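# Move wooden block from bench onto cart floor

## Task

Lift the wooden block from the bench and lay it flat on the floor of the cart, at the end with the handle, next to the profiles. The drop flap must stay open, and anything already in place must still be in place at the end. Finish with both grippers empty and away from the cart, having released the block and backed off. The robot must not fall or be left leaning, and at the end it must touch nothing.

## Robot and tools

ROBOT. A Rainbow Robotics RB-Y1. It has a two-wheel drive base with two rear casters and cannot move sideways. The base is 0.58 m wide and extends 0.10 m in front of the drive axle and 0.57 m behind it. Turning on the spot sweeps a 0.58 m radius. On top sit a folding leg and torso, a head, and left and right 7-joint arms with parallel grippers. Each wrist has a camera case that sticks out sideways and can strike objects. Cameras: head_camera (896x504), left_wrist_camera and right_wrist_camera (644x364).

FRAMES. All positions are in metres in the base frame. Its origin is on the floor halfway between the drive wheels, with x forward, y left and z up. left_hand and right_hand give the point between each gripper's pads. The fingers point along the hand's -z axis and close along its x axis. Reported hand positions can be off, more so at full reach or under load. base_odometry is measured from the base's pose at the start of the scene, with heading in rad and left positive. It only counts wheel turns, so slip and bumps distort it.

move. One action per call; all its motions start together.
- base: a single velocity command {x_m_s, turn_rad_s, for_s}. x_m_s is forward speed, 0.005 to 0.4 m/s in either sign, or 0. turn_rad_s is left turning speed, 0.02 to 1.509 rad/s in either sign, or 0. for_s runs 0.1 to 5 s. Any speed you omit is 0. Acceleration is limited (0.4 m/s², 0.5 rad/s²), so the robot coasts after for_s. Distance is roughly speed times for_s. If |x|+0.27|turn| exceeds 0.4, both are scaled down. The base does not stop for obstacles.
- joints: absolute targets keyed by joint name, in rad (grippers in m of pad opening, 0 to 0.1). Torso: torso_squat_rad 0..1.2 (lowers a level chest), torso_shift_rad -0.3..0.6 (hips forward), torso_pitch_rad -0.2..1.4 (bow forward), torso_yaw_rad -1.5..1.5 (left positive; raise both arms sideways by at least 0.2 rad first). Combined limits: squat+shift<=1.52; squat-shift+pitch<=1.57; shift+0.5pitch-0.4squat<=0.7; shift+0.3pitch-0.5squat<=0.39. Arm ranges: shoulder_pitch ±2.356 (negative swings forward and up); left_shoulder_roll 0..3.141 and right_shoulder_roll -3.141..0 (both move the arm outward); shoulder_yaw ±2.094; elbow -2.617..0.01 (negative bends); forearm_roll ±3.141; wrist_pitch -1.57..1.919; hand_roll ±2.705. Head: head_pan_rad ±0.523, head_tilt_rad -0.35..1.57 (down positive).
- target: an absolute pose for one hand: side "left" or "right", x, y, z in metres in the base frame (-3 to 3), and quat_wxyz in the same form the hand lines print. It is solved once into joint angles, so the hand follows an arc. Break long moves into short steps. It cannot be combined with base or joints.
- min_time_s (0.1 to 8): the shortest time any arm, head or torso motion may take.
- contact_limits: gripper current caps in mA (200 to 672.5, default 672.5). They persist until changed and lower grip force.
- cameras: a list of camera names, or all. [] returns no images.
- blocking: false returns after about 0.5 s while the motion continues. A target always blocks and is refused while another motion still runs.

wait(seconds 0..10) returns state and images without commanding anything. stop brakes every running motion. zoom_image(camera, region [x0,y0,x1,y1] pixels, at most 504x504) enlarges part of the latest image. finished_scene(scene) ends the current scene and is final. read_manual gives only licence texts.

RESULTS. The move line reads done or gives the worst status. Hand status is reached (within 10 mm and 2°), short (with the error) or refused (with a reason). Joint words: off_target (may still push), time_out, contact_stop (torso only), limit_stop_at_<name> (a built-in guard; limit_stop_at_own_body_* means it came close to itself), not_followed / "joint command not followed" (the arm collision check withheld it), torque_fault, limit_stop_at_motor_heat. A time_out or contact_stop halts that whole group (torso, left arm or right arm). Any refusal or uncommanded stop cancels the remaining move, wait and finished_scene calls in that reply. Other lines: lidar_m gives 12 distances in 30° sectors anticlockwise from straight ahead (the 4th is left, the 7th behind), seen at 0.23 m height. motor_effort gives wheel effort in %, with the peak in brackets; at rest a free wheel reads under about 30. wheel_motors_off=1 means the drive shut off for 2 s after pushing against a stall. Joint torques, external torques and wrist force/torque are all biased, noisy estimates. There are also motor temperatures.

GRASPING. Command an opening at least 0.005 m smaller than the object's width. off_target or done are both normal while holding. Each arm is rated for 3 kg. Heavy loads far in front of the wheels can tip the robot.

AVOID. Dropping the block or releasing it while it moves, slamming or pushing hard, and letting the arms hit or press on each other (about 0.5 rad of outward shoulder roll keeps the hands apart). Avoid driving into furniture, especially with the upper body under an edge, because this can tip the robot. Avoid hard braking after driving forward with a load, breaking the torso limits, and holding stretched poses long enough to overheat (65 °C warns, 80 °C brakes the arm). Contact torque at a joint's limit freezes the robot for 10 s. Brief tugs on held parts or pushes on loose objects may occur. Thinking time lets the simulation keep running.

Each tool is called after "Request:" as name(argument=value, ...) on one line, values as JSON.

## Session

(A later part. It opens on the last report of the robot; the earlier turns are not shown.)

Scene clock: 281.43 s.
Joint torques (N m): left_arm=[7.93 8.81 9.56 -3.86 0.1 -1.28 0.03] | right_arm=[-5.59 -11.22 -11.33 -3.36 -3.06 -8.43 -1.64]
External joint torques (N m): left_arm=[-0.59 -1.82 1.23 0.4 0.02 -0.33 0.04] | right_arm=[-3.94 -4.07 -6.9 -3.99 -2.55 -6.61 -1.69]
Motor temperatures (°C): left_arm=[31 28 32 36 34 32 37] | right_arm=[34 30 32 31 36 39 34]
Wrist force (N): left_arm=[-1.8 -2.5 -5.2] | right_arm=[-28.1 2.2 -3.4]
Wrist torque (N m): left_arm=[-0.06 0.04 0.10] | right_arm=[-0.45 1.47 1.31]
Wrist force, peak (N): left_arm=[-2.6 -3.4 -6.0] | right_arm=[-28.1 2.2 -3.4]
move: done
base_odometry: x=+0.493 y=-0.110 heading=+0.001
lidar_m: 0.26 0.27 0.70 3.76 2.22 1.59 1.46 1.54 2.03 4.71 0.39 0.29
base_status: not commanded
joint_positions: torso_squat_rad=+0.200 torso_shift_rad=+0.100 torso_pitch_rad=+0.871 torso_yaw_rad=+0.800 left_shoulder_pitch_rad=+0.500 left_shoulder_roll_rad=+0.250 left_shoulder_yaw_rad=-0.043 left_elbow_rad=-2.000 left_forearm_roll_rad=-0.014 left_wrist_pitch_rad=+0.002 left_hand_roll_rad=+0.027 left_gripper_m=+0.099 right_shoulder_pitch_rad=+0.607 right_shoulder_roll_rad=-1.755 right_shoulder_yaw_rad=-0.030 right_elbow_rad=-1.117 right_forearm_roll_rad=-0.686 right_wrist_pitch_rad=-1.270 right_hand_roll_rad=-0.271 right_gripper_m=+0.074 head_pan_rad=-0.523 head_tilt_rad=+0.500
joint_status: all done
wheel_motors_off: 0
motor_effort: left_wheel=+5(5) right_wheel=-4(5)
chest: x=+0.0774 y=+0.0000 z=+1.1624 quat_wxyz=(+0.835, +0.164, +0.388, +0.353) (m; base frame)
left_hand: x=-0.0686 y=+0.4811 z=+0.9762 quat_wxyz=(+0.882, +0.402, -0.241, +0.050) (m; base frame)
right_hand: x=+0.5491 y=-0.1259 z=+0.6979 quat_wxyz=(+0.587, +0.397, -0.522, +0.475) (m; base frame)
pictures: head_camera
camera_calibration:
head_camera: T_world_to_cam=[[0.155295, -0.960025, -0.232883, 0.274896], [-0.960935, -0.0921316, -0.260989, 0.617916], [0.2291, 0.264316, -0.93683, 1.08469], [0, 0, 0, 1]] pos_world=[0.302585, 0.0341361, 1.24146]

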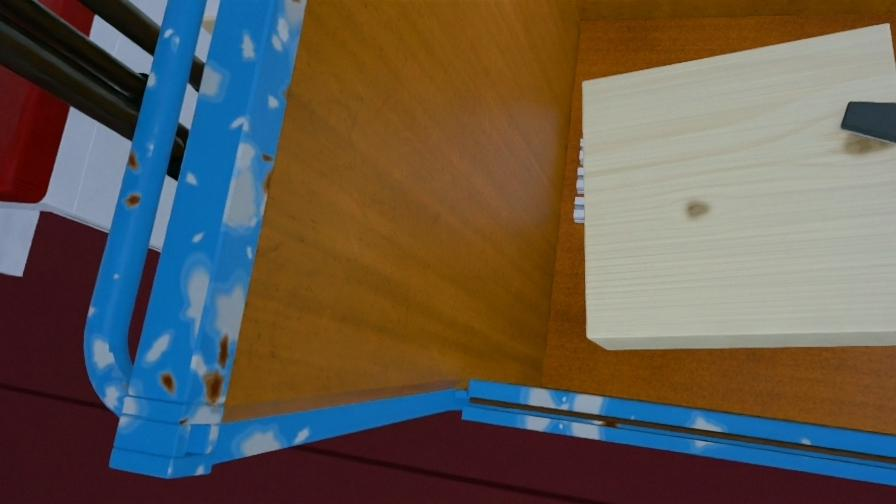

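Request:
move(target={"side":"right","x":0.53,"y":-0.115,"z":0.70,"quat_wxyz":[0.6105,0.3568,-0.5549,0.4382]}, min_time_s=3, cameras=["head_camera"])

Request:
move(joints={"torso_squat_rad":0.6,"torso_shift_rad":0.25}, min_time_s=4, cameras=["head_camera","right_wrist_camera"])

Scene clock: 291.87 s.
Joint torques (N m): left_arm=[8.05 8.68 9.52 -3.86 0.01 -1.13 0.02] | right_arm=[-4.58 -2.39 -11.66 -7.62 -1.83 -8.76 -1.15]
External joint torques (N m): left_arm=[-0.47 -1.94 1.2 0.39 -0.07 -0.18 0.04] | right_arm=[-4.38 0.67 -7.12 -6.66 -1.7 -6.87 -1.2]
Motor temperatures (°C): left_arm=[31 28 32 36 34 32 37] | right_arm=[34 30 32 31 36 39 34]
Wrist force (N): left_arm=[-2.0 -3.5 -4.9] | right_arm=[-27.5 3.3 -3.6]
Wrist torque (N m): left_arm=[0.02 0.06 0.09] | right_arm=[-0.40 1.56 1.31]
Wrist force, peak (N): left_arm=[-2.8 -3.8 -5.4] | right_arm=[-28.3 2.9 -3.6]
move: done
base_odometry: x=+0.493 y=-0.110 heading=+0.001
lidar_m: 0.26 0.28 0.71 3.77 2.22 1.58 1.48 1.50 2.04 4.71 0.41 0.29
base_status: not commanded
joint_positions: torso_squat_rad=+0.200 torso_shift_rad=+0.100 torso_pitch_rad=+0.871 torso_yaw_rad=+0.800 left_shoulder_pitch_rad=+0.500 left_shoulder_roll_rad=+0.250 left_shoulder_yaw_rad=-0.043 left_elbow_rad=-2.000 left_forearm_roll_rad=-0.014 left_wrist_pitch_rad=+0.002 left_hand_roll_rad=+0.027 left_gripper_m=+0.099 right_shoulder_pitch_rad=+0.801 right_shoulder_roll_rad=-1.655 right_shoulder_yaw_rad=-0.229 right_elbow_rad=-1.351 right_forearm_roll_rad=-0.791 right_wrist_pitch_rad=-1.134 right_hand_roll_rad=-0.070 right_gripper_m=+0.074 head_pan_rad=-0.523 head_tilt_rad=+0.500
joint_status: all done
wheel_motors_off: 0
motor_effort: left_wheel=+5(5) right_wheel=-2(5)
chest: x=+0.0774 y=+0.0000 z=+1.1624 quat_wxyz=(+0.835, +0.164, +0.388, +0.353) (m; base frame)
left_hand: x=-0.0686 y=+0.4811 z=+0.9762 quat_wxyz=(+0.882, +0.402, -0.241, +0.050) (m; base frame)
right_hand: x=+0.5294 y=-0.1159 z=+0.6987 quat_wxyz=(+0.610, +0.358, -0.555, +0.439) (m; base frame)
right_hand_status: reached (checked arc, planned for 3.0 s): 2 mm and 0.2 deg off.
pictures: head_camera
camera_calibration:
head_camera: T_world_to_cam=[[0.155291, -0.960027, -0.23288, 0.274892], [-0.960937, -0.0921293, -0.260984, 0.617913], [0.229097, 0.264311, -0.936832, 1.08469], [0, 0, 0, 1]] pos_world=[0.302588, 0.0341356, 1.24145]

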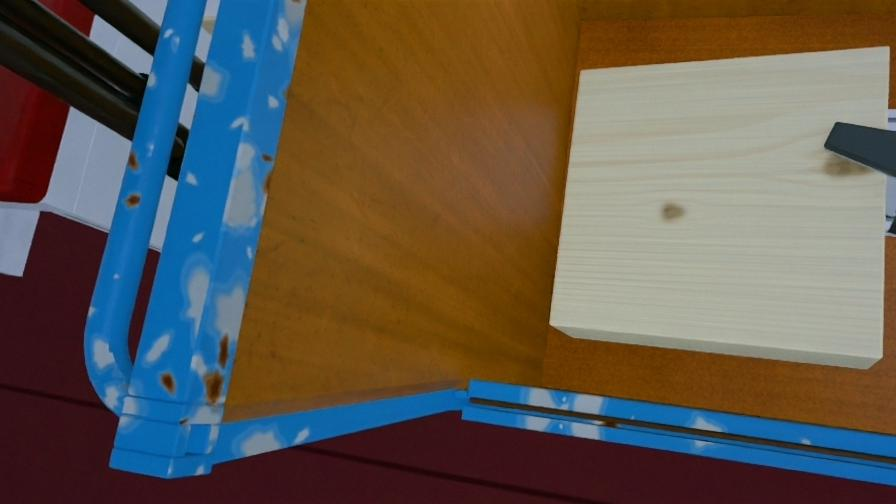

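Scene clock: 296.17 s.
Joint torques (N m): left_arm=[7.9 8.72 9.33 -3.92 -0.06 -1.15 0] | right_arm=[-4.56 -2.65 -11.8 -7.56 -1.79 -8.81 -1.18]
External joint torques (N m): left_arm=[-0.63 -1.92 1.01 0.33 -0.14 -0.2 0.02] | right_arm=[-4.36 0.4 -7.27 -6.6 -1.66 -6.91 -1.23]
Motor temperatures (°C): left_arm=[31 28 32 36 34 32 37] | right_arm=[34 30 32 31 36 39 34]
Wrist force (N): left_arm=[-2.0 -2.9 -5.0] | right_arm=[-27.3 2.9 -2.8]
Wrist torque (N m): left_arm=[-0.05 0.06 0.09] | right_arm=[-0.38 1.57 1.33]
Wrist force, peak (N): left_arm=[-2.4 -3.2 -5.9] | right_arm=[-28.4 3.3 -3.6]
move: done
base_odometry: x=+0.493 y=-0.110 heading=+0.001
lidar_m: 0.27 0.29 0.71 3.77 2.20 1.59 1.47 1.52 2.04 4.72 0.41 0.28
base_status: not commanded
joint_positions: torso_squat_rad=+0.600 torso_shift_rad=+0.250 torso_pitch_rad=+0.871 torso_yaw_rad=+0.800 left_shoulder_pitch_rad=+0.500 left_shoulder_roll_rad=+0.250 left_shoulder_yaw_rad=-0.043 left_elbow_rad=-2.000 left_forearm_roll_rad=-0.014 left_wrist_pitch_rad=+0.002 left_hand_roll_rad=+0.027 left_gripper_m=+0.099 right_shoulder_pitch_rad=+0.801 right_shoulder_roll_rad=-1.655 right_shoulder_yaw_rad=-0.229 right_elbow_rad=-1.351 right_forearm_roll_rad=-0.791 right_wrist_pitch_rad=-1.134 right_hand_roll_rad=-0.070 right_gripper_m=+0.074 head_pan_rad=-0.523 head_tilt_rad=+0.500
joint_status: all done
wheel_motors_off: 0
motor_effort: left_wheel=+3(6) right_wheel=-2(5)
chest: x=+0.1519 y=+0.0000 z=+1.0396 quat_wxyz=(+0.835, +0.164, +0.389, +0.353) (m; base frame)
left_hand: x=+0.0059 y=+0.4811 z=+0.8533 quat_wxyz=(+0.882, +0.402, -0.241, +0.050) (m; base frame)
right_hand: x=+0.6038 y=-0.1159 z=+0.5757 quat_wxyz=(+0.610, +0.358, -0.555, +0.439) (m; base frame)
pictures: head_camera, right_wrist_camera
camera_calibration:
head_camera: T_world_to_cam=[[0.155254, -0.960027, -0.232904, 0.23473], [-0.960978, -0.0921291, -0.260831, 0.657284], [0.228948, 0.264311, -0.936868, 0.952566], [0, 0, 0, 1]] pos_world=[0.377105, 0.034128, 1.11854]
right_wrist_camera: T_world_to_cam=[[0.0368366, -0.124643, -0.991518, 0.532891], [-0.986327, -0.164021, -0.0160248, 0.612888], [-0.160632, 0.978551, -0.128981, 0.356824], [0, 0, 0, 1]] pos_world=[0.642196, -0.182222, 0.584216]

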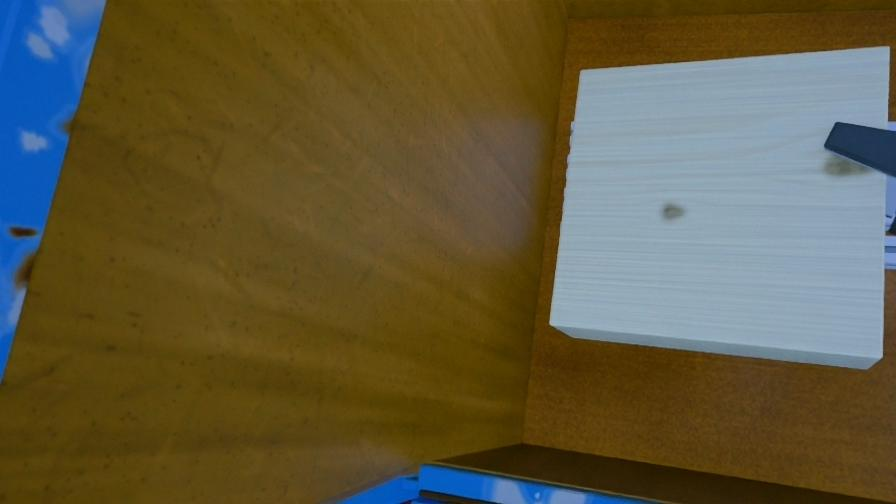

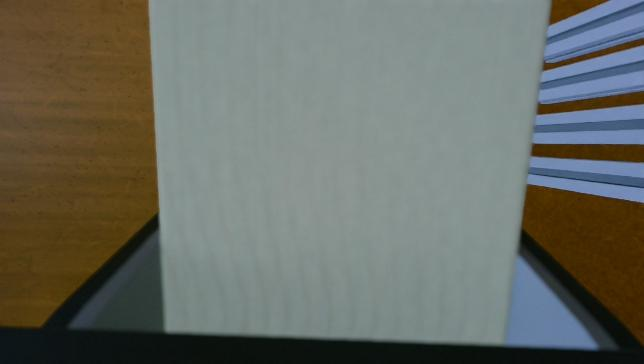

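Request:
move(joints={"torso_squat_rad":0.85,"torso_shift_rad":0.35}, min_time_s=3, cameras=["head_camera"])

Request:
move(target={"side":"right","x":0.54,"y":-0.115,"z":0.45,"quat_wxyz":[0.6105,0.3568,-0.5549,0.4382]}, min_time_s=3, cameras=["head_camera","right_wrist_camera"])

Scene clock: 304.67 s.
Joint torques (N m): left_arm=[7.97 9.06 9.61 -3.86 -0.06 -1.14 -0.03] | right_arm=[-4.8 -2.52 -11.62 -7.34 -1.73 -8.81 -1.2]
External joint torques (N m): left_arm=[-0.55 -1.57 1.29 0.39 -0.14 -0.19 -0.01] | right_arm=[-4.59 0.54 -7.08 -6.38 -1.59 -6.91 -1.25]
Motor temperatures (°C): left_arm=[31 28 32 36 34 32 37] | right_arm=[34 30 32 31 36 40 34]
Wrist force (N): left_arm=[-2.8 -3.0 -5.0] | right_arm=[-27.6 3.4 -3.3]
Wrist torque (N m): left_arm=[-0.02 -0.05 0.14] | right_arm=[-0.40 1.58 1.34]
Wrist force, peak (N): left_arm=[-2.3 -3.4 -6.1] | right_arm=[-28.2 3.5 -3.3]
move: done
base_odometry: x=+0.493 y=-0.110 heading=+0.001
lidar_m: 0.27 0.29 0.70 3.75 2.21 1.58 1.47 1.52 2.05 4.70 0.41 0.29
base_status: not commanded
joint_positions: torso_squat_rad=+0.850 torso_shift_rad=+0.350 torso_pitch_rad=+0.871 torso_yaw_rad=+0.800 left_shoulder_pitch_rad=+0.500 left_shoulder_roll_rad=+0.250 left_shoulder_yaw_rad=-0.043 left_elbow_rad=-2.000 left_forearm_roll_rad=-0.014 left_wrist_pitch_rad=+0.002 left_hand_roll_rad=+0.027 left_gripper_m=+0.099 right_shoulder_pitch_rad=+0.801 right_shoulder_roll_rad=-1.655 right_shoulder_yaw_rad=-0.229 right_elbow_rad=-1.351 right_forearm_roll_rad=-0.791 right_wrist_pitch_rad=-1.134 right_hand_roll_rad=-0.070 right_gripper_m=+0.074 head_pan_rad=-0.523 head_tilt_rad=+0.500
joint_status: all done
wheel_motors_off: 0
motor_effort: left_wheel=+3(4) right_wheel=-3(5)
chest: x=+0.1673 y=+0.0000 z=+0.9138 quat_wxyz=(+0.835, +0.164, +0.389, +0.353) (m; base frame)
left_hand: x=+0.0214 y=+0.4811 z=+0.7276 quat_wxyz=(+0.882, +0.402, -0.241, +0.050) (m; base frame)
right_hand: x=+0.6193 y=-0.1159 z=+0.4499 quat_wxyz=(+0.610, +0.358, -0.555, +0.439) (m; base frame)
pictures: head_camera
camera_calibration:
head_camera: T_world_to_cam=[[0.155257, -0.960027, -0.232901, 0.203027], [-0.960974, -0.0921294, -0.260845, 0.639318], [0.228962, 0.26431, -0.936865, 0.831184], [0, 0, 0, 1]] pos_world=[0.392538, 0.0341205, 0.992756]

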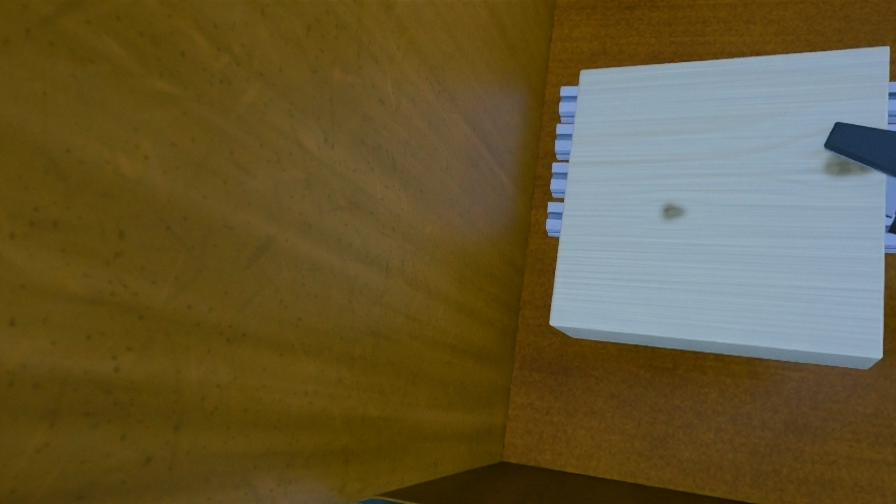

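Scene clock: 308.00 s.
Joint torques (N m): left_arm=[7.71 8.84 9.62 -3.83 -0.06 -1.21 -0.01] | right_arm=[-0.31 0.99 -5.85 -10.68 0.32 -8.67 -1.21]
External joint torques (N m): left_arm=[-0.81 -1.79 1.3 0.42 -0.14 -0.26 0.01] | right_arm=[-3.01 1.67 -2.63 -8.23 0.1 -6.77 -1.26]
Motor temperatures (°C): left_arm=[31 28 32 36 34 32 37] | right_arm=[34 30 32 31 36 40 34]
Wrist force (N): left_arm=[-2.4 -3.2 -4.9] | right_arm=[-27.9 3.5 -3.0]
Wrist torque (N m): left_arm=[-0.01 0.00 0.14] | right_arm=[-0.37 1.52 1.35]
Wrist force, peak (N): left_arm=[-1.5 -3.4 -6.3] | right_arm=[-28.2 3.6 -4.2]
move: done
base_odometry: x=+0.493 y=-0.110 heading=+0.001
lidar_m: 0.25 0.28 0.69 3.80 2.23 1.59 1.47 1.53 2.06 4.71 0.41 0.28
base_status: not commanded
joint_positions: torso_squat_rad=+0.850 torso_shift_rad=+0.350 torso_pitch_rad=+0.871 torso_yaw_rad=+0.800 left_shoulder_pitch_rad=+0.500 left_shoulder_roll_rad=+0.250 left_shoulder_yaw_rad=-0.043 left_elbow_rad=-2.000 left_forearm_roll_rad=-0.014 left_wrist_pitch_rad=+0.002 left_hand_roll_rad=+0.027 left_gripper_m=+0.099 right_shoulder_pitch_rad=+0.875 right_shoulder_roll_rad=-1.519 right_shoulder_yaw_rad=-0.198 right_elbow_rad=-1.546 right_forearm_roll_rad=-0.764 right_wrist_pitch_rad=-1.113 right_hand_roll_rad=+0.133 right_gripper_m=+0.074 head_pan_rad=-0.523 head_tilt_rad=+0.500
joint_status: all done
wheel_motors_off: 0
motor_effort: left_wheel=+2(4) right_wheel=-4(4)
chest: x=+0.1673 y=+0.0000 z=+0.9138 quat_wxyz=(+0.835, +0.164, +0.389, +0.353) (m; base frame)
left_hand: x=+0.0213 y=+0.4811 z=+0.7275 quat_wxyz=(+0.882, +0.402, -0.241, +0.050) (m; base frame)
right_hand: x=+0.5403 y=-0.1157 z=+0.4493 quat_wxyz=(+0.610, +0.357, -0.554, +0.439) (m; base frame)
right_hand_status: reached (checked arc, planned for 3.0 s): 1 mm and 0.1 deg off.
pictures: head_camera, right_wrist_camera
camera_calibration:
head_camera: T_world_to_cam=[[0.155263, -0.960027, -0.232897, 0.203024], [-0.960968, -0.0921301, -0.260868, 0.639327], [0.228983, 0.26431, -0.93686, 0.83118], [0, 0, 0, 1]] pos_world=[0.392524, 0.034121, 0.992763]
right_wrist_camera: T_world_to_cam=[[0.03686, -0.125765, -0.991375, 0.40976], [-0.986381, -0.163704, -0.015907, 0.548215], [-0.160292, 0.97846, -0.130086, 0.330425], [0, 0, 0, 1]] pos_world=[0.57861, -0.182029, 0.45793]

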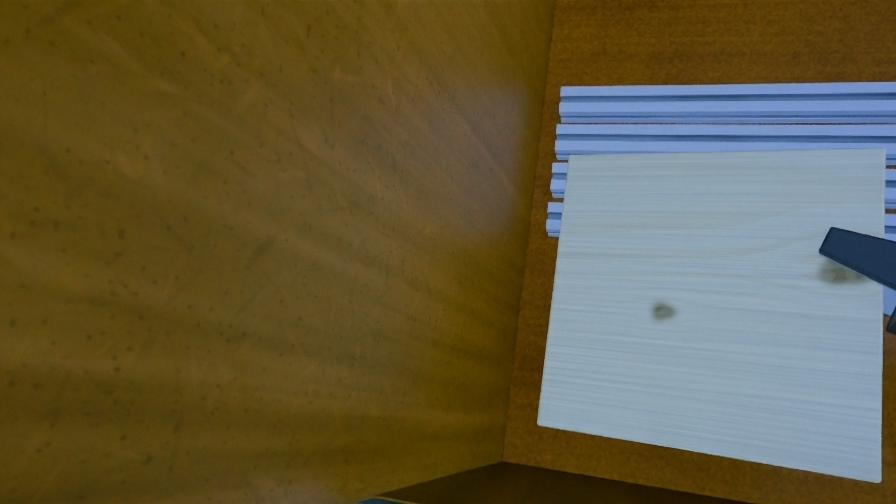

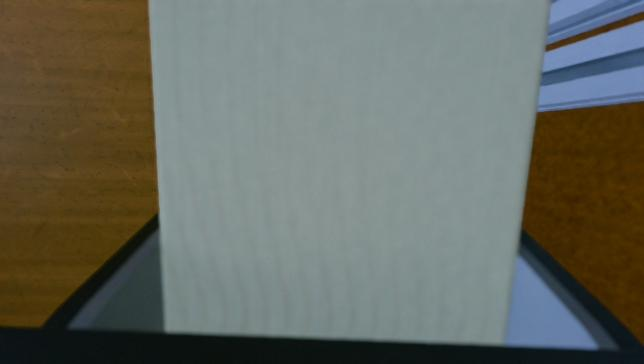

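Request:
move(joints={"torso_squat_rad":1.05,"torso_shift_rad":0.45}, min_time_s=3, cameras=["head_camera","right_wrist_camera"])

Scene clock: 318.47 s.
Joint torques (N m): left_arm=[8 8.97 9.82 -3.91 0.06 -1.08 -0.04] | right_arm=[8.37 1.04 4.08 5.14 -2.33 10.41 -2.63]
External joint torques (N m): left_arm=[-0.49 -1.65 1.51 0.37 -0.03 -0.12 -0.02] | right_arm=[5.74 1.82 7.38 7.62 -2.55 12.32 -2.68]
Motor temperatures (°C): left_arm=[31 28 32 36 34 32 37] | right_arm=[34 30 32 31 36 40 34]
Wrist force (N): left_arm=[-1.8 -3.1 -5.4] | right_arm=[34.0 -0.5 15.2]
Wrist torque (N m): left_arm=[-0.02 0.04 0.12] | right_arm=[0.15 -3.39 2.72]
Wrist force, peak (N): left_arm=[-2.9 -3.6 -5.9] | right_arm=[34.0 -0.5 15.2]
move: done
base_odometry: x=+0.493 y=-0.110 heading=+0.001
lidar_m: 0.26 0.28 0.73 3.80 2.22 1.59 1.47 1.52 2.05 4.71 0.41 0.29
base_status: not commanded
joint_positions: torso_squat_rad=+1.050 torso_shift_rad=+0.449 torso_pitch_rad=+0.868 torso_yaw_rad=+0.800 left_shoulder_pitch_rad=+0.500 left_shoulder_roll_rad=+0.250 left_shoulder_yaw_rad=-0.043 left_elbow_rad=-2.000 left_forearm_roll_rad=-0.014 left_wrist_pitch_rad=+0.002 left_hand_roll_rad=+0.027 left_gripper_m=+0.099 right_shoulder_pitch_rad=+0.873 right_shoulder_roll_rad=-1.519 right_shoulder_yaw_rad=-0.201 right_elbow_rad=-1.549 right_forearm_roll_rad=-0.763 right_wrist_pitch_rad=-1.118 right_hand_roll_rad=+0.133 right_gripper_m=+0.081 head_pan_rad=-0.523 head_tilt_rad=+0.500
joint_status: all done
wheel_motors_off: 0
motor_effort: left_wheel=+0(3) right_wheel=-1(4)
chest: x=+0.1594 y=+0.0000 z=+0.7942 quat_wxyz=(+0.836, +0.164, +0.387, +0.353) (m; base frame)
left_hand: x=+0.0140 y=+0.4811 z=+0.6074 quat_wxyz=(+0.881, +0.402, -0.242, +0.050) (m; base frame)
right_hand: x=+0.5346 y=-0.1139 z=+0.3336 quat_wxyz=(+0.606, +0.359, -0.559, +0.437) (m; base frame)
pictures: head_camera, right_wrist_camera
camera_calibration:
head_camera: T_world_to_cam=[[0.15578, -0.960096, -0.232268, 0.175814], [-0.960232, -0.0920317, -0.263598, 0.602542], [0.231703, 0.264095, -0.936252, 0.720008], [0, 0, 0, 1]] pos_world=[0.384363, 0.034101, 0.873773]
right_wrist_camera: T_world_to_cam=[[0.0443478, -0.115633, -0.992302, 0.292948], [-0.986312, -0.162968, -0.0250896, 0.544207], [-0.158812, 0.979832, -0.121277, 0.309133], [0, 0, 0, 1]] pos_world=[0.57286, -0.180336, 0.341838]

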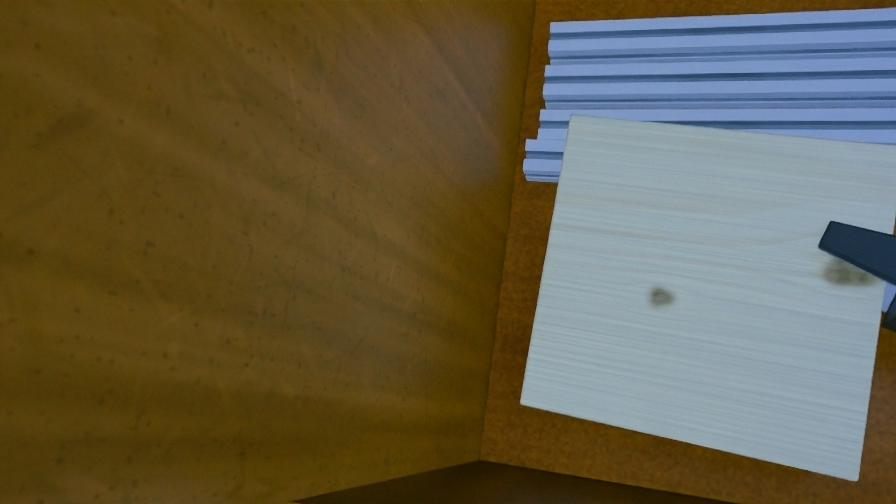

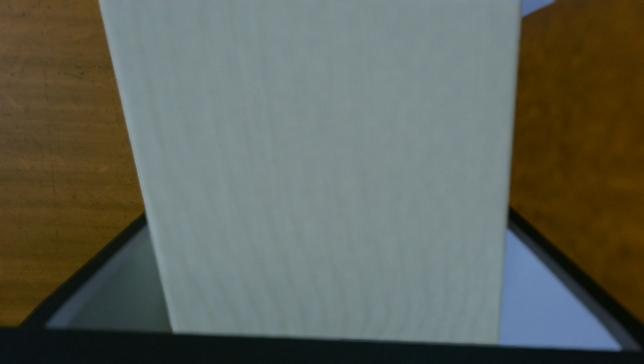

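Request:
move(target={"side":"right","x":0.53,"y":-0.116,"z":0.375,"quat_wxyz":[0.6105,0.3568,-0.5549,0.4382]}, min_time_s=2, cameras=["head_camera","right_wrist_camera"])

Scene clock: 323.50 s.
Joint torques (N m): left_arm=[7.91 8.8 9.81 -3.94 -0.02 -1.14 -0.09] | right_arm=[1.76 8.42 -8.51 -8.44 -0.97 -6.6 -0.86]
External joint torques (N m): left_arm=[-0.61 -1.82 1.48 0.31 -0.1 -0.19 -0.07] | right_arm=[-1.51 4.06 -5.02 -5.42 -1.24 -4.7 -0.91]
Motor temperatures (°C): left_arm=[31 28 32 36 34 32 37] | right_arm=[34 30 32 31 36 40 34]
Wrist force (N): left_arm=[-2.2 -3.1 -5.2] | right_arm=[-21.6 4.6 -4.5]
Wrist torque (N m): left_arm=[-0.02 0.02 0.10] | right_arm=[0.07 0.50 1.07]
Wrist force, peak (N): left_arm=[-2.3 -3.8 -5.9] | right_arm=[33.9 -0.4 16.7]
move: done
base_odometry: x=+0.493 y=-0.110 heading=+0.001
lidar_m: 0.27 0.29 0.73 3.80 2.22 1.59 1.48 1.52 2.04 4.71 0.40 0.28
base_status: not commanded
joint_positions: torso_squat_rad=+1.050 torso_shift_rad=+0.450 torso_pitch_rad=+0.870 torso_yaw_rad=+0.800 left_shoulder_pitch_rad=+0.500 left_shoulder_roll_rad=+0.250 left_shoulder_yaw_rad=-0.043 left_elbow_rad=-2.000 left_forearm_roll_rad=-0.014 left_wrist_pitch_rad=+0.002 left_hand_roll_rad=+0.027 left_gripper_m=+0.099 right_shoulder_pitch_rad=+1.208 right_shoulder_roll_rad=-1.449 right_shoulder_yaw_rad=-0.529 right_elbow_rad=-1.764 right_forearm_roll_rad=-0.764 right_wrist_pitch_rad=-1.046 right_hand_roll_rad=+0.156 right_gripper_m=+0.076 head_pan_rad=-0.523 head_tilt_rad=+0.500
joint_status: all done
wheel_motors_off: 0
on_its_own: right_gripper_m moved -0.004 toward your old target +0.050
motor_effort: left_wheel=+2(3) right_wheel=-1(3)
chest: x=+0.1602 y=+0.0000 z=+0.7935 quat_wxyz=(+0.835, +0.164, +0.388, +0.353) (m; base frame)
left_hand: x=+0.0143 y=+0.4811 z=+0.6072 quat_wxyz=(+0.882, +0.402, -0.241, +0.050) (m; base frame)
right_hand: x=+0.5294 y=-0.1162 z=+0.3726 quat_wxyz=(+0.611, +0.357, -0.554, +0.439) (m; base frame)
right_hand_status: reached (checked arc, planned for 2.0 s): 2 mm and 0.2 deg off.
pictures: head_camera, right_wrist_camera
camera_calibration:
head_camera: T_world_to_cam=[[0.155407, -0.960029, -0.232795, 0.176034], [-0.960843, -0.0921727, -0.261315, 0.601437], [0.229412, 0.26429, -0.936761, 0.720004], [0, 0, 0, 1]] pos_world=[0.385352, 0.0341442, 0.872615]
right_wrist_camera: T_world_to_cam=[[0.0340708, -0.126421, -0.991391, 0.335461], [-0.986565, -0.16284, -0.0131397, 0.535332], [-0.159777, 0.97852, -0.130271, 0.319059], [0, 0, 0, 1]] pos_world=[0.567688, -0.182623, 0.381171]

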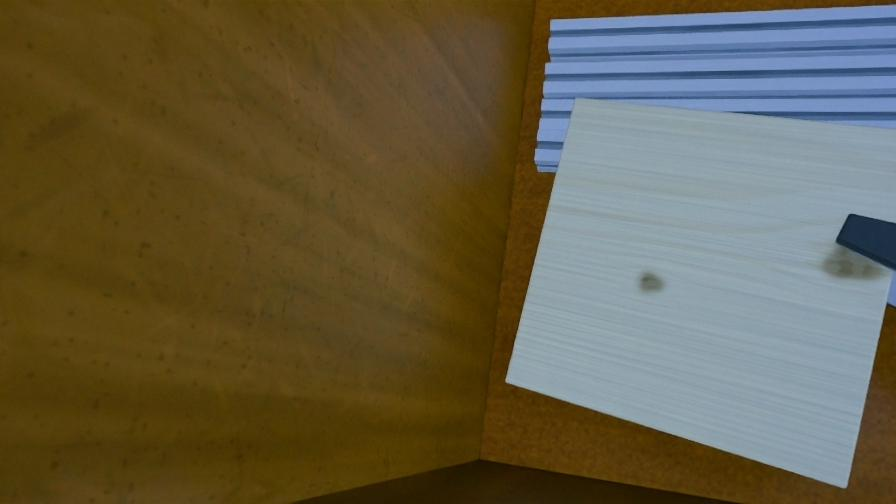

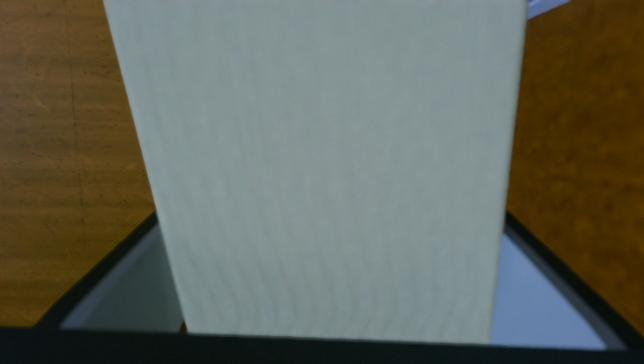

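Request:
move(target={"side":"right","x":0.5195,"y":-0.12,"z":0.36,"quat_wxyz":[0.5859,0.3959,-0.5251,0.4735]}, min_time_s=2, cameras=["head_camera","right_wrist_camera"])

Scene clock: 330.83 s.
Joint torques (N m): left_arm=[8.09 9 9.63 -3.92 0 -1.29 0.01] | right_arm=[10.22 4.58 3.67 1.64 2.06 3.66 -0.52]
External joint torques (N m): left_arm=[-0.42 -1.62 1.31 0.34 -0.08 -0.34 0.02] | right_arm=[7.75 -0.06 6.87 3.91 1.92 5.57 -0.57]
Motor temperatures (°C): left_arm=[31 28 32 35 34 32 37] | right_arm=[34 30 32 31 36 40 34]
Wrist force (N): left_arm=[-2.8 -3.1 -4.9] | right_arm=[-0.5 -3.8 -0.2]
Wrist torque (N m): left_arm=[-0.01 -0.08 0.10] | right_arm=[-1.46 -4.10 0.27]
Wrist force, peak (N): left_arm=[-2.7 -3.2 -6.1] | right_arm=[-22.6 4.6 -5.0]
move: done
base_odometry: x=+0.493 y=-0.110 heading=+0.001
lidar_m: 0.26 0.28 0.71 3.82 2.23 1.59 1.47 1.52 2.04 4.69 0.41 0.28
base_status: not commanded
joint_positions: torso_squat_rad=+1.050 torso_shift_rad=+0.450 torso_pitch_rad=+0.870 torso_yaw_rad=+0.800 left_shoulder_pitch_rad=+0.500 left_shoulder_roll_rad=+0.250 left_shoulder_yaw_rad=-0.043 left_elbow_rad=-2.000 left_forearm_roll_rad=-0.014 left_wrist_pitch_rad=+0.002 left_hand_roll_rad=+0.027 left_gripper_m=+0.099 right_shoulder_pitch_rad=+1.232 right_shoulder_roll_rad=-1.539 right_shoulder_yaw_rad=-0.511 right_elbow_rad=-1.645 right_forearm_roll_rad=-0.689 right_wrist_pitch_rad=-1.132 right_hand_roll_rad=+0.073 right_gripper_m=+0.077 head_pan_rad=-0.523 head_tilt_rad=+0.500
joint_status: all done
wheel_motors_off: 0
motor_effort: left_wheel=+1(3) right_wheel=-1(3)
chest: x=+0.1600 y=+0.0000 z=+0.7937 quat_wxyz=(+0.835, +0.164, +0.388, +0.353) (m; base frame)
left_hand: x=+0.0142 y=+0.4811 z=+0.6073 quat_wxyz=(+0.882, +0.402, -0.242, +0.050) (m; base frame)
right_hand: x=+0.5207 y=-0.1193 z=+0.3616 quat_wxyz=(+0.585, +0.396, -0.527, +0.473) (m; base frame)
right_hand_status: reached (checked arc, planned for 2.0 s): 2 mm and 0.3 deg off.
pictures: head_camera, right_wrist_camera
camera_calibration:
head_camera: T_world_to_cam=[[0.155496, -0.960045, -0.23267, 0.175982], [-0.960683, -0.0921215, -0.261921, 0.601751], [0.230022, 0.26425, -0.936623, 0.720004], [0, 0, 0, 1]] pos_world=[0.38511, 0.0341238, 0.872929]
right_wrist_camera: T_world_to_cam=[[0.0375602, -0.11749, -0.992364, 0.324055], [-0.958279, -0.285823, -0.00243052, 0.492801], [-0.283354, 0.951053, -0.123324, 0.377759], [0, 0, 0, 1]] pos_world=[0.56711, -0.180342, 0.369365]

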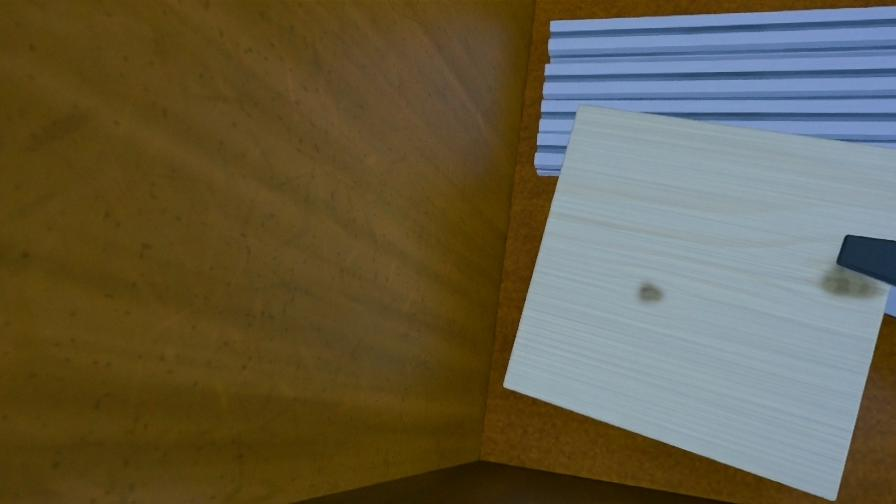

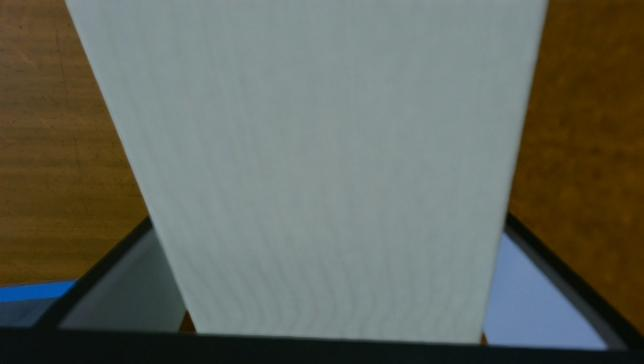

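Request:
zoom_image(camera="head_camera", region=[470, 320, 896, 504])

Request:
move(joints={"head_pan_rad":-0.523,"head_tilt_rad":0.2}, cameras=["head_camera"])

Request:
move(joints={"head_pan_rad":-0.523,"head_tilt_rad":0.9}, cameras=["head_camera"])

Scaled by 1.183 from the camera's 896x504 image, which has a finer 1280x720 frame.

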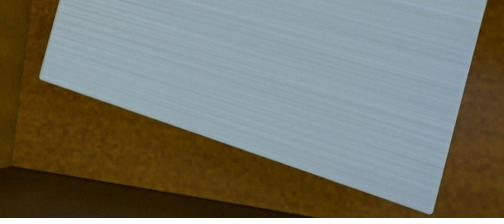

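Scene clock: 342.50 s.
Joint torques (N m): left_arm=[7.96 9.11 9.32 -3.91 -0.04 -1.19 0.1] | right_arm=[10.17 4.47 3.79 1.58 2.01 3.61 -0.58]
External joint torques (N m): left_arm=[-0.55 -1.51 1 0.36 -0.12 -0.24 0.11] | right_arm=[7.71 -0.17 6.98 3.85 1.87 5.53 -0.63]
Motor temperatures (°C): left_arm=[31 28 32 35 34 32 37] | right_arm=[34 30 32 31 36 39 34]
Wrist force (N): left_arm=[-2.3 -2.8 -4.9] | right_arm=[0.1 -4.0 -0.7]
Wrist torque (N m): left_arm=[-0.08 -0.02 0.12] | right_arm=[-1.42 -4.11 0.30]
Wrist force, peak (N): left_arm=[-2.3 -3.3 -5.8] | right_arm=[0.2 -4.9 -0.8]
move: done
base_odometry: x=+0.493 y=-0.110 heading=+0.001
lidar_m: 0.27 0.27 0.74 3.81 2.21 1.59 1.48 1.52 2.06 4.72 0.41 0.28
base_status: not commanded
joint_positions: torso_squat_rad=+1.050 torso_shift_rad=+0.450 torso_pitch_rad=+0.870 torso_yaw_rad=+0.800 left_shoulder_pitch_rad=+0.500 left_shoulder_roll_rad=+0.250 left_shoulder_yaw_rad=-0.043 left_elbow_rad=-2.000 left_forearm_roll_rad=-0.014 left_wrist_pitch_rad=+0.002 left_hand_roll_rad=+0.027 left_gripper_m=+0.099 right_shoulder_pitch_rad=+1.232 right_shoulder_roll_rad=-1.539 right_shoulder_yaw_rad=-0.511 right_elbow_rad=-1.645 right_forearm_roll_rad=-0.689 right_wrist_pitch_rad=-1.132 right_hand_roll_rad=+0.073 right_gripper_m=+0.077 head_pan_rad=-0.523 head_tilt_rad=+0.200
joint_status: all done
wheel_motors_off: 0
motor_effort: left_wheel=+1(2) right_wheel=-2(3)
chest: x=+0.1600 y=+0.0000 z=+0.7937 quat_wxyz=(+0.835, +0.164, +0.388, +0.353) (m; base frame)
left_hand: x=+0.0142 y=+0.4811 z=+0.6073 quat_wxyz=(+0.882, +0.402, -0.242, +0.050) (m; base frame)
right_hand: x=+0.5207 y=-0.1193 z=+0.3616 quat_wxyz=(+0.585, +0.396, -0.527, +0.473) (m; base frame)
pictures: head_camera
camera_calibration:
head_camera: T_world_to_cam=[[0.163269, -0.957585, -0.237433, 0.177773], [-0.849226, -0.013915, -0.527846, 0.806806], [0.502153, 0.287815, -0.815478, 0.521436], [0, 0, 0, 1]] pos_world=[0.394295, 0.0313823, 0.893298]

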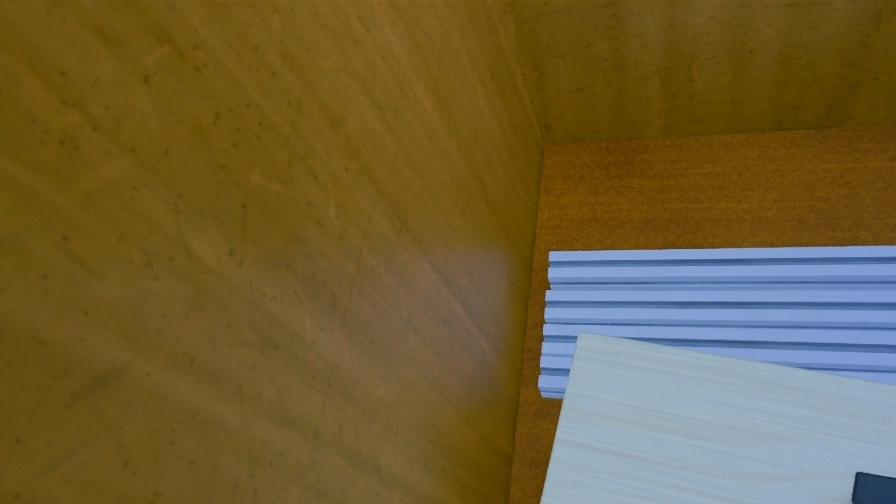

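Scene clock: 343.63 s.
Joint torques (N m): left_arm=[7.89 8.7 9.33 -3.93 -0.02 -1.25 -0.02] | right_arm=[10.47 4.6 3.65 1.54 2.07 3.55 -0.48]
External joint torques (N m): left_arm=[-0.62 -1.93 1.01 0.33 -0.1 -0.3 -0.01] | right_arm=[8.01 -0.03 6.85 3.81 1.93 5.46 -0.53]
Motor temperatures (°C): left_arm=[31 28 32 35 34 32 37] | right_arm=[34 30 32 31 36 39 34]
Wrist force (N): left_arm=[-2.2 -2.6 -4.7] | right_arm=[-0.6 -4.3 -1.1]
Wrist torque (N m): left_arm=[-0.07 0.03 0.09] | right_arm=[-1.36 -4.15 0.29]
Wrist force, peak (N): left_arm=[-2.7 -3.4 -5.7] | right_arm=[-0.9 -4.6 -0.8]
move: done
base_odometry: x=+0.493 y=-0.110 heading=+0.001
lidar_m: 0.26 0.27 0.72 3.81 2.22 1.59 1.48 1.53 2.05 4.70 0.40 0.28
base_status: not commanded
joint_positions: torso_squat_rad=+1.050 torso_shift_rad=+0.450 torso_pitch_rad=+0.870 torso_yaw_rad=+0.800 left_shoulder_pitch_rad=+0.500 left_shoulder_roll_rad=+0.250 left_shoulder_yaw_rad=-0.043 left_elbow_rad=-2.000 left_forearm_roll_rad=-0.014 left_wrist_pitch_rad=+0.002 left_hand_roll_rad=+0.027 left_gripper_m=+0.099 right_shoulder_pitch_rad=+1.232 right_shoulder_roll_rad=-1.539 right_shoulder_yaw_rad=-0.511 right_elbow_rad=-1.645 right_forearm_roll_rad=-0.689 right_wrist_pitch_rad=-1.132 right_hand_roll_rad=+0.073 right_gripper_m=+0.077 head_pan_rad=-0.523 head_tilt_rad=+0.900
joint_status: all done
wheel_motors_off: 0
motor_effort: left_wheel=+1(2) right_wheel=-1(3)
chest: x=+0.1600 y=+0.0000 z=+0.7937 quat_wxyz=(+0.835, +0.164, +0.388, +0.353) (m; base frame)
left_hand: x=+0.0142 y=+0.4811 z=+0.6073 quat_wxyz=(+0.882, +0.402, -0.242, +0.050) (m; base frame)
right_hand: x=+0.5207 y=-0.1193 z=+0.3616 quat_wxyz=(+0.585, +0.396, -0.527, +0.473) (m; base frame)
pictures: head_camera
camera_calibration:
head_camera: T_world_to_cam=[[0.148111, -0.963474, -0.223118, 0.169717], [-0.975836, -0.179023, 0.125282, 0.255264], [-0.160649, 0.199171, -0.966707, 0.874529], [0, 0, 0, 1]] pos_world=[0.364451, 0.0350356, 0.851301]

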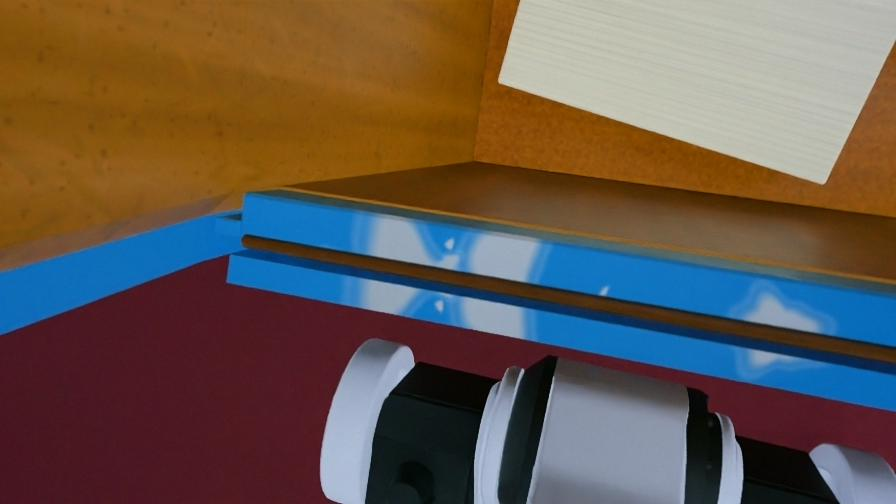

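Request:
move(joints={"head_pan_rad":-0.523,"head_tilt_rad":0.55}, cameras=["head_camera","left_wrist_camera","right_wrist_camera"])

Request:
zoom_image(camera="head_camera", region=[696, 120, 896, 400])

Request:
zoom_image(camera="right_wrist_camera", region=[400, 100, 644, 364])

Scene clock: 351.63 s.
Joint torques (N m): left_arm=[8.03 8.77 9.73 -3.89 0.05 -1.11 -0.08] | right_arm=[10.31 4.58 3.68 1.61 2 3.6 -0.47]
External joint torques (N m): left_arm=[-0.48 -1.85 1.41 0.38 -0.03 -0.16 -0.06] | right_arm=[7.84 -0.05 6.88 3.88 1.86 5.52 -0.52]
Motor temperatures (°C): left_arm=[31 28 32 35 34 32 37] | right_arm=[34 30 32 31 36 38 34]
Wrist force (N): left_arm=[-2.4 -3.1 -5.7] | right_arm=[0.0 -4.3 -0.3]
Wrist torque (N m): left_arm=[-0.02 0.01 0.11] | right_arm=[-1.38 -4.15 0.29]
Wrist force, peak (N): left_arm=[-2.3 -3.7 -5.8] | right_arm=[0.0 -4.9 -0.3]
move: done
base_odometry: x=+0.493 y=-0.110 heading=+0.001
lidar_m: 0.26 0.29 0.74 3.80 2.21 1.59 1.47 1.53 2.04 4.71 0.41 0.28
base_status: not commanded
joint_positions: torso_squat_rad=+1.050 torso_shift_rad=+0.450 torso_pitch_rad=+0.870 torso_yaw_rad=+0.800 left_shoulder_pitch_rad=+0.500 left_shoulder_roll_rad=+0.250 left_shoulder_yaw_rad=-0.043 left_elbow_rad=-2.000 left_forearm_roll_rad=-0.014 left_wrist_pitch_rad=+0.002 left_hand_roll_rad=+0.027 left_gripper_m=+0.099 right_shoulder_pitch_rad=+1.232 right_shoulder_roll_rad=-1.539 right_shoulder_yaw_rad=-0.511 right_elbow_rad=-1.645 right_forearm_roll_rad=-0.689 right_wrist_pitch_rad=-1.132 right_hand_roll_rad=+0.073 right_gripper_m=+0.077 head_pan_rad=-0.523 head_tilt_rad=+0.550
joint_status: all done
wheel_motors_off: 0
motor_effort: left_wheel=+1(2) right_wheel=+0(4)
chest: x=+0.1600 y=+0.0000 z=+0.7937 quat_wxyz=(+0.835, +0.164, +0.388, +0.353) (m; base frame)
left_hand: x=+0.0142 y=+0.4811 z=+0.6073 quat_wxyz=(+0.882, +0.402, -0.242, +0.050) (m; base frame)
right_hand: x=+0.5207 y=-0.1193 z=+0.3616 quat_wxyz=(+0.585, +0.396, -0.527, +0.473) (m; base frame)
pictures: head_camera, left_wrist_camera, right_wrist_camera
camera_calibration:
head_camera: T_world_to_cam=[[0.154364, -0.960473, -0.231655, 0.17543], [-0.971116, -0.104316, -0.214596, 0.562197], [0.181948, 0.25809, -0.948833, 0.746742], [0, 0, 0, 1]] pos_world=[0.38301, 0.0344149, 0.869817]
left_wrist_camera: T_world_to_cam=[[0.873647, -0.0818538, 0.479625, -0.264883], [0.0981732, -0.935819, -0.338533, 0.683444], [0.476553, 0.342845, -0.80954, 0.392394], [0, 0, 0, 1]] pos_world=[-0.0226784, 0.483367, 0.676072]
right_wrist_camera: T_world_to_cam=[[0.0375632, -0.117487, -0.992364, 0.324054], [-0.958276, -0.285834, -0.00243275, 0.492798], [-0.283366, 0.95105, -0.123321, 0.377761], [0, 0, 0, 1]] pos_world=[0.567109, -0.180339, 0.369365]

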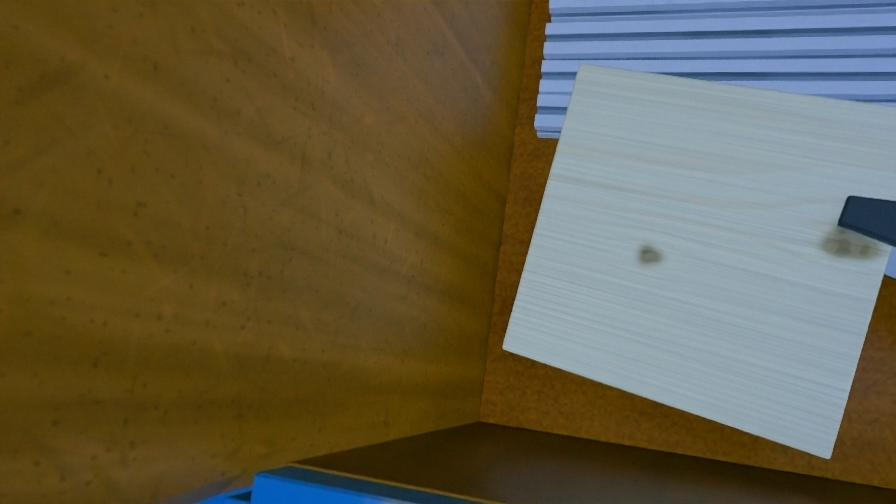

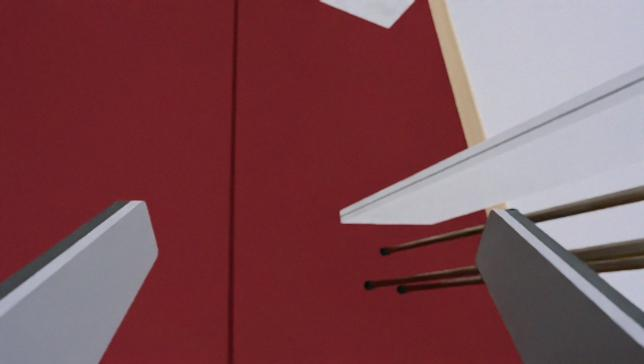

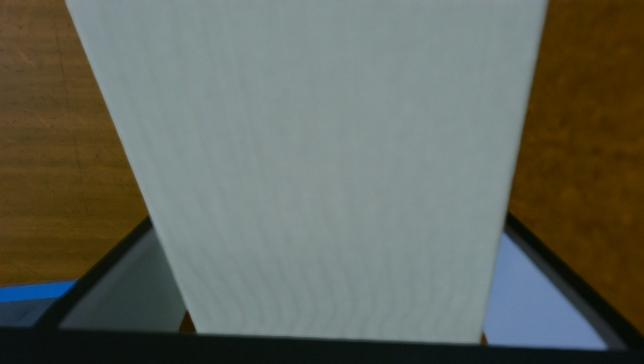

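Scaled by 1.800 from the camera's 896x504 image, which has a finer 1280x720 frame.

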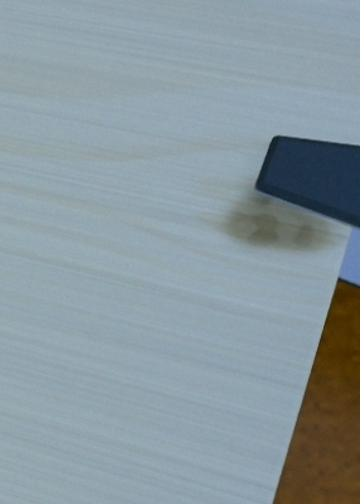

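Scaled by 1.909 from the camera's 644x364 image, which has a finer 1265x715 frame.

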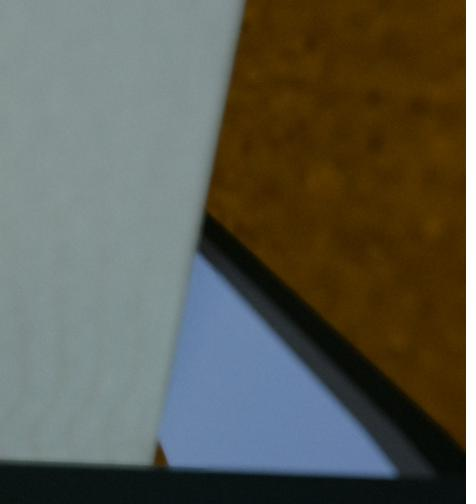

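Request:
move(target={"side":"right","x":0.515,"y":-0.12,"z":0.43,"quat_wxyz":[0.5859,0.3959,-0.5251,0.4735]}, min_time_s=2, cameras=["head_camera","right_wrist_camera"])

Scene clock: 362.27 s.
Joint torques (N m): left_arm=[8.08 9.24 9.73 -3.9 -0.05 -1.22 -0.03] | right_arm=[-0.27 10.9 -10.53 -11.3 -0.58 -9.57 -0.23]
External joint torques (N m): left_arm=[-0.44 -1.39 1.41 0.36 -0.13 -0.27 -0.01] | right_arm=[-4.13 2.32 -6.53 -8.38 -0.59 -7.66 -0.28]
Motor temperatures (°C): left_arm=[31 28 32 35 34 32 37] | right_arm=[34 30 32 31 36 38 34]
Wrist force (N): left_arm=[-1.9 -3.5 -5.0] | right_arm=[-28.0 3.8 -3.3]
Wrist torque (N m): left_arm=[0.02 0.06 0.11] | right_arm=[0.01 2.20 -0.02]
Wrist force, peak (N): left_arm=[-2.3 -3.9 -6.2] | right_arm=[-28.3 3.5 -2.9]
move: done
base_odometry: x=+0.493 y=-0.110 heading=+0.001
lidar_m: 0.25 0.29 0.73 3.80 2.22 1.59 1.47 1.52 2.03 4.71 0.41 0.28
base_status: not commanded
joint_positions: torso_squat_rad=+1.050 torso_shift_rad=+0.450 torso_pitch_rad=+0.871 torso_yaw_rad=+0.800 left_shoulder_pitch_rad=+0.500 left_shoulder_roll_rad=+0.250 left_shoulder_yaw_rad=-0.043 left_elbow_rad=-2.000 left_forearm_roll_rad=-0.014 left_wrist_pitch_rad=+0.002 left_hand_roll_rad=+0.027 left_gripper_m=+0.099 right_shoulder_pitch_rad=+1.497 right_shoulder_roll_rad=-1.309 right_shoulder_yaw_rad=-0.863 right_elbow_rad=-1.940 right_forearm_roll_rad=-0.576 right_wrist_pitch_rad=-1.003 right_hand_roll_rad=-0.019 right_gripper_m=+0.076 head_pan_rad=-0.523 head_tilt_rad=+0.550
joint_status: all done
wheel_motors_off: 0
motor_effort: left_wheel=+2(3) right_wheel=-1(4)
chest: x=+0.1602 y=+0.0000 z=+0.7935 quat_wxyz=(+0.835, +0.164, +0.388, +0.353) (m; base frame)
left_hand: x=+0.0143 y=+0.4811 z=+0.6072 quat_wxyz=(+0.882, +0.402, -0.241, +0.050) (m; base frame)
right_hand: x=+0.5146 y=-0.1209 z=+0.4281 quat_wxyz=(+0.587, +0.395, -0.524, +0.474) (m; base frame)
right_hand_status: reached (checked arc, planned for 2.0 s): 2 mm and 0.2 deg off.
pictures: head_camera, right_wrist_camera
camera_calibration:
head_camera: T_world_to_cam=[[0.154185, -0.960464, -0.23181, 0.175486], [-0.971301, -0.104337, -0.213748, 0.561776], [0.181111, 0.258114, -0.948987, 0.746726], [0, 0, 0, 1]] pos_world=[0.383356, 0.0344211, 0.869391]
right_wrist_camera: T_world_to_cam=[[0.0321913, -0.124296, -0.991723, 0.391683], [-0.957835, -0.287278, 0.00491432, 0.483146], [-0.285511, 0.949748, -0.128303, 0.388833], [0, 0, 0, 1]] pos_world=[0.561181, -0.181812, 0.435955]

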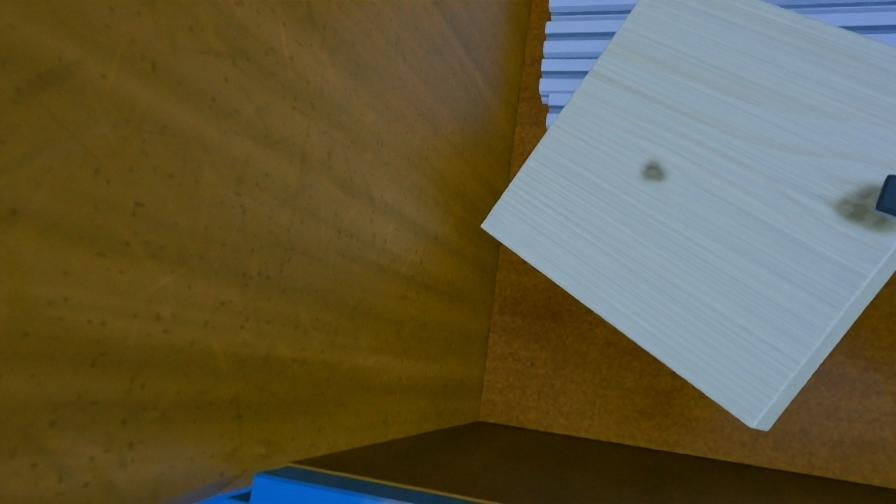

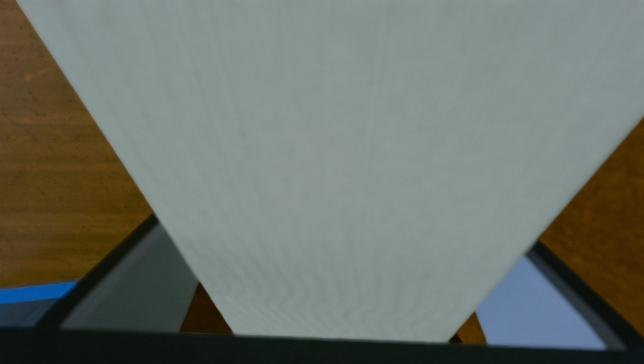

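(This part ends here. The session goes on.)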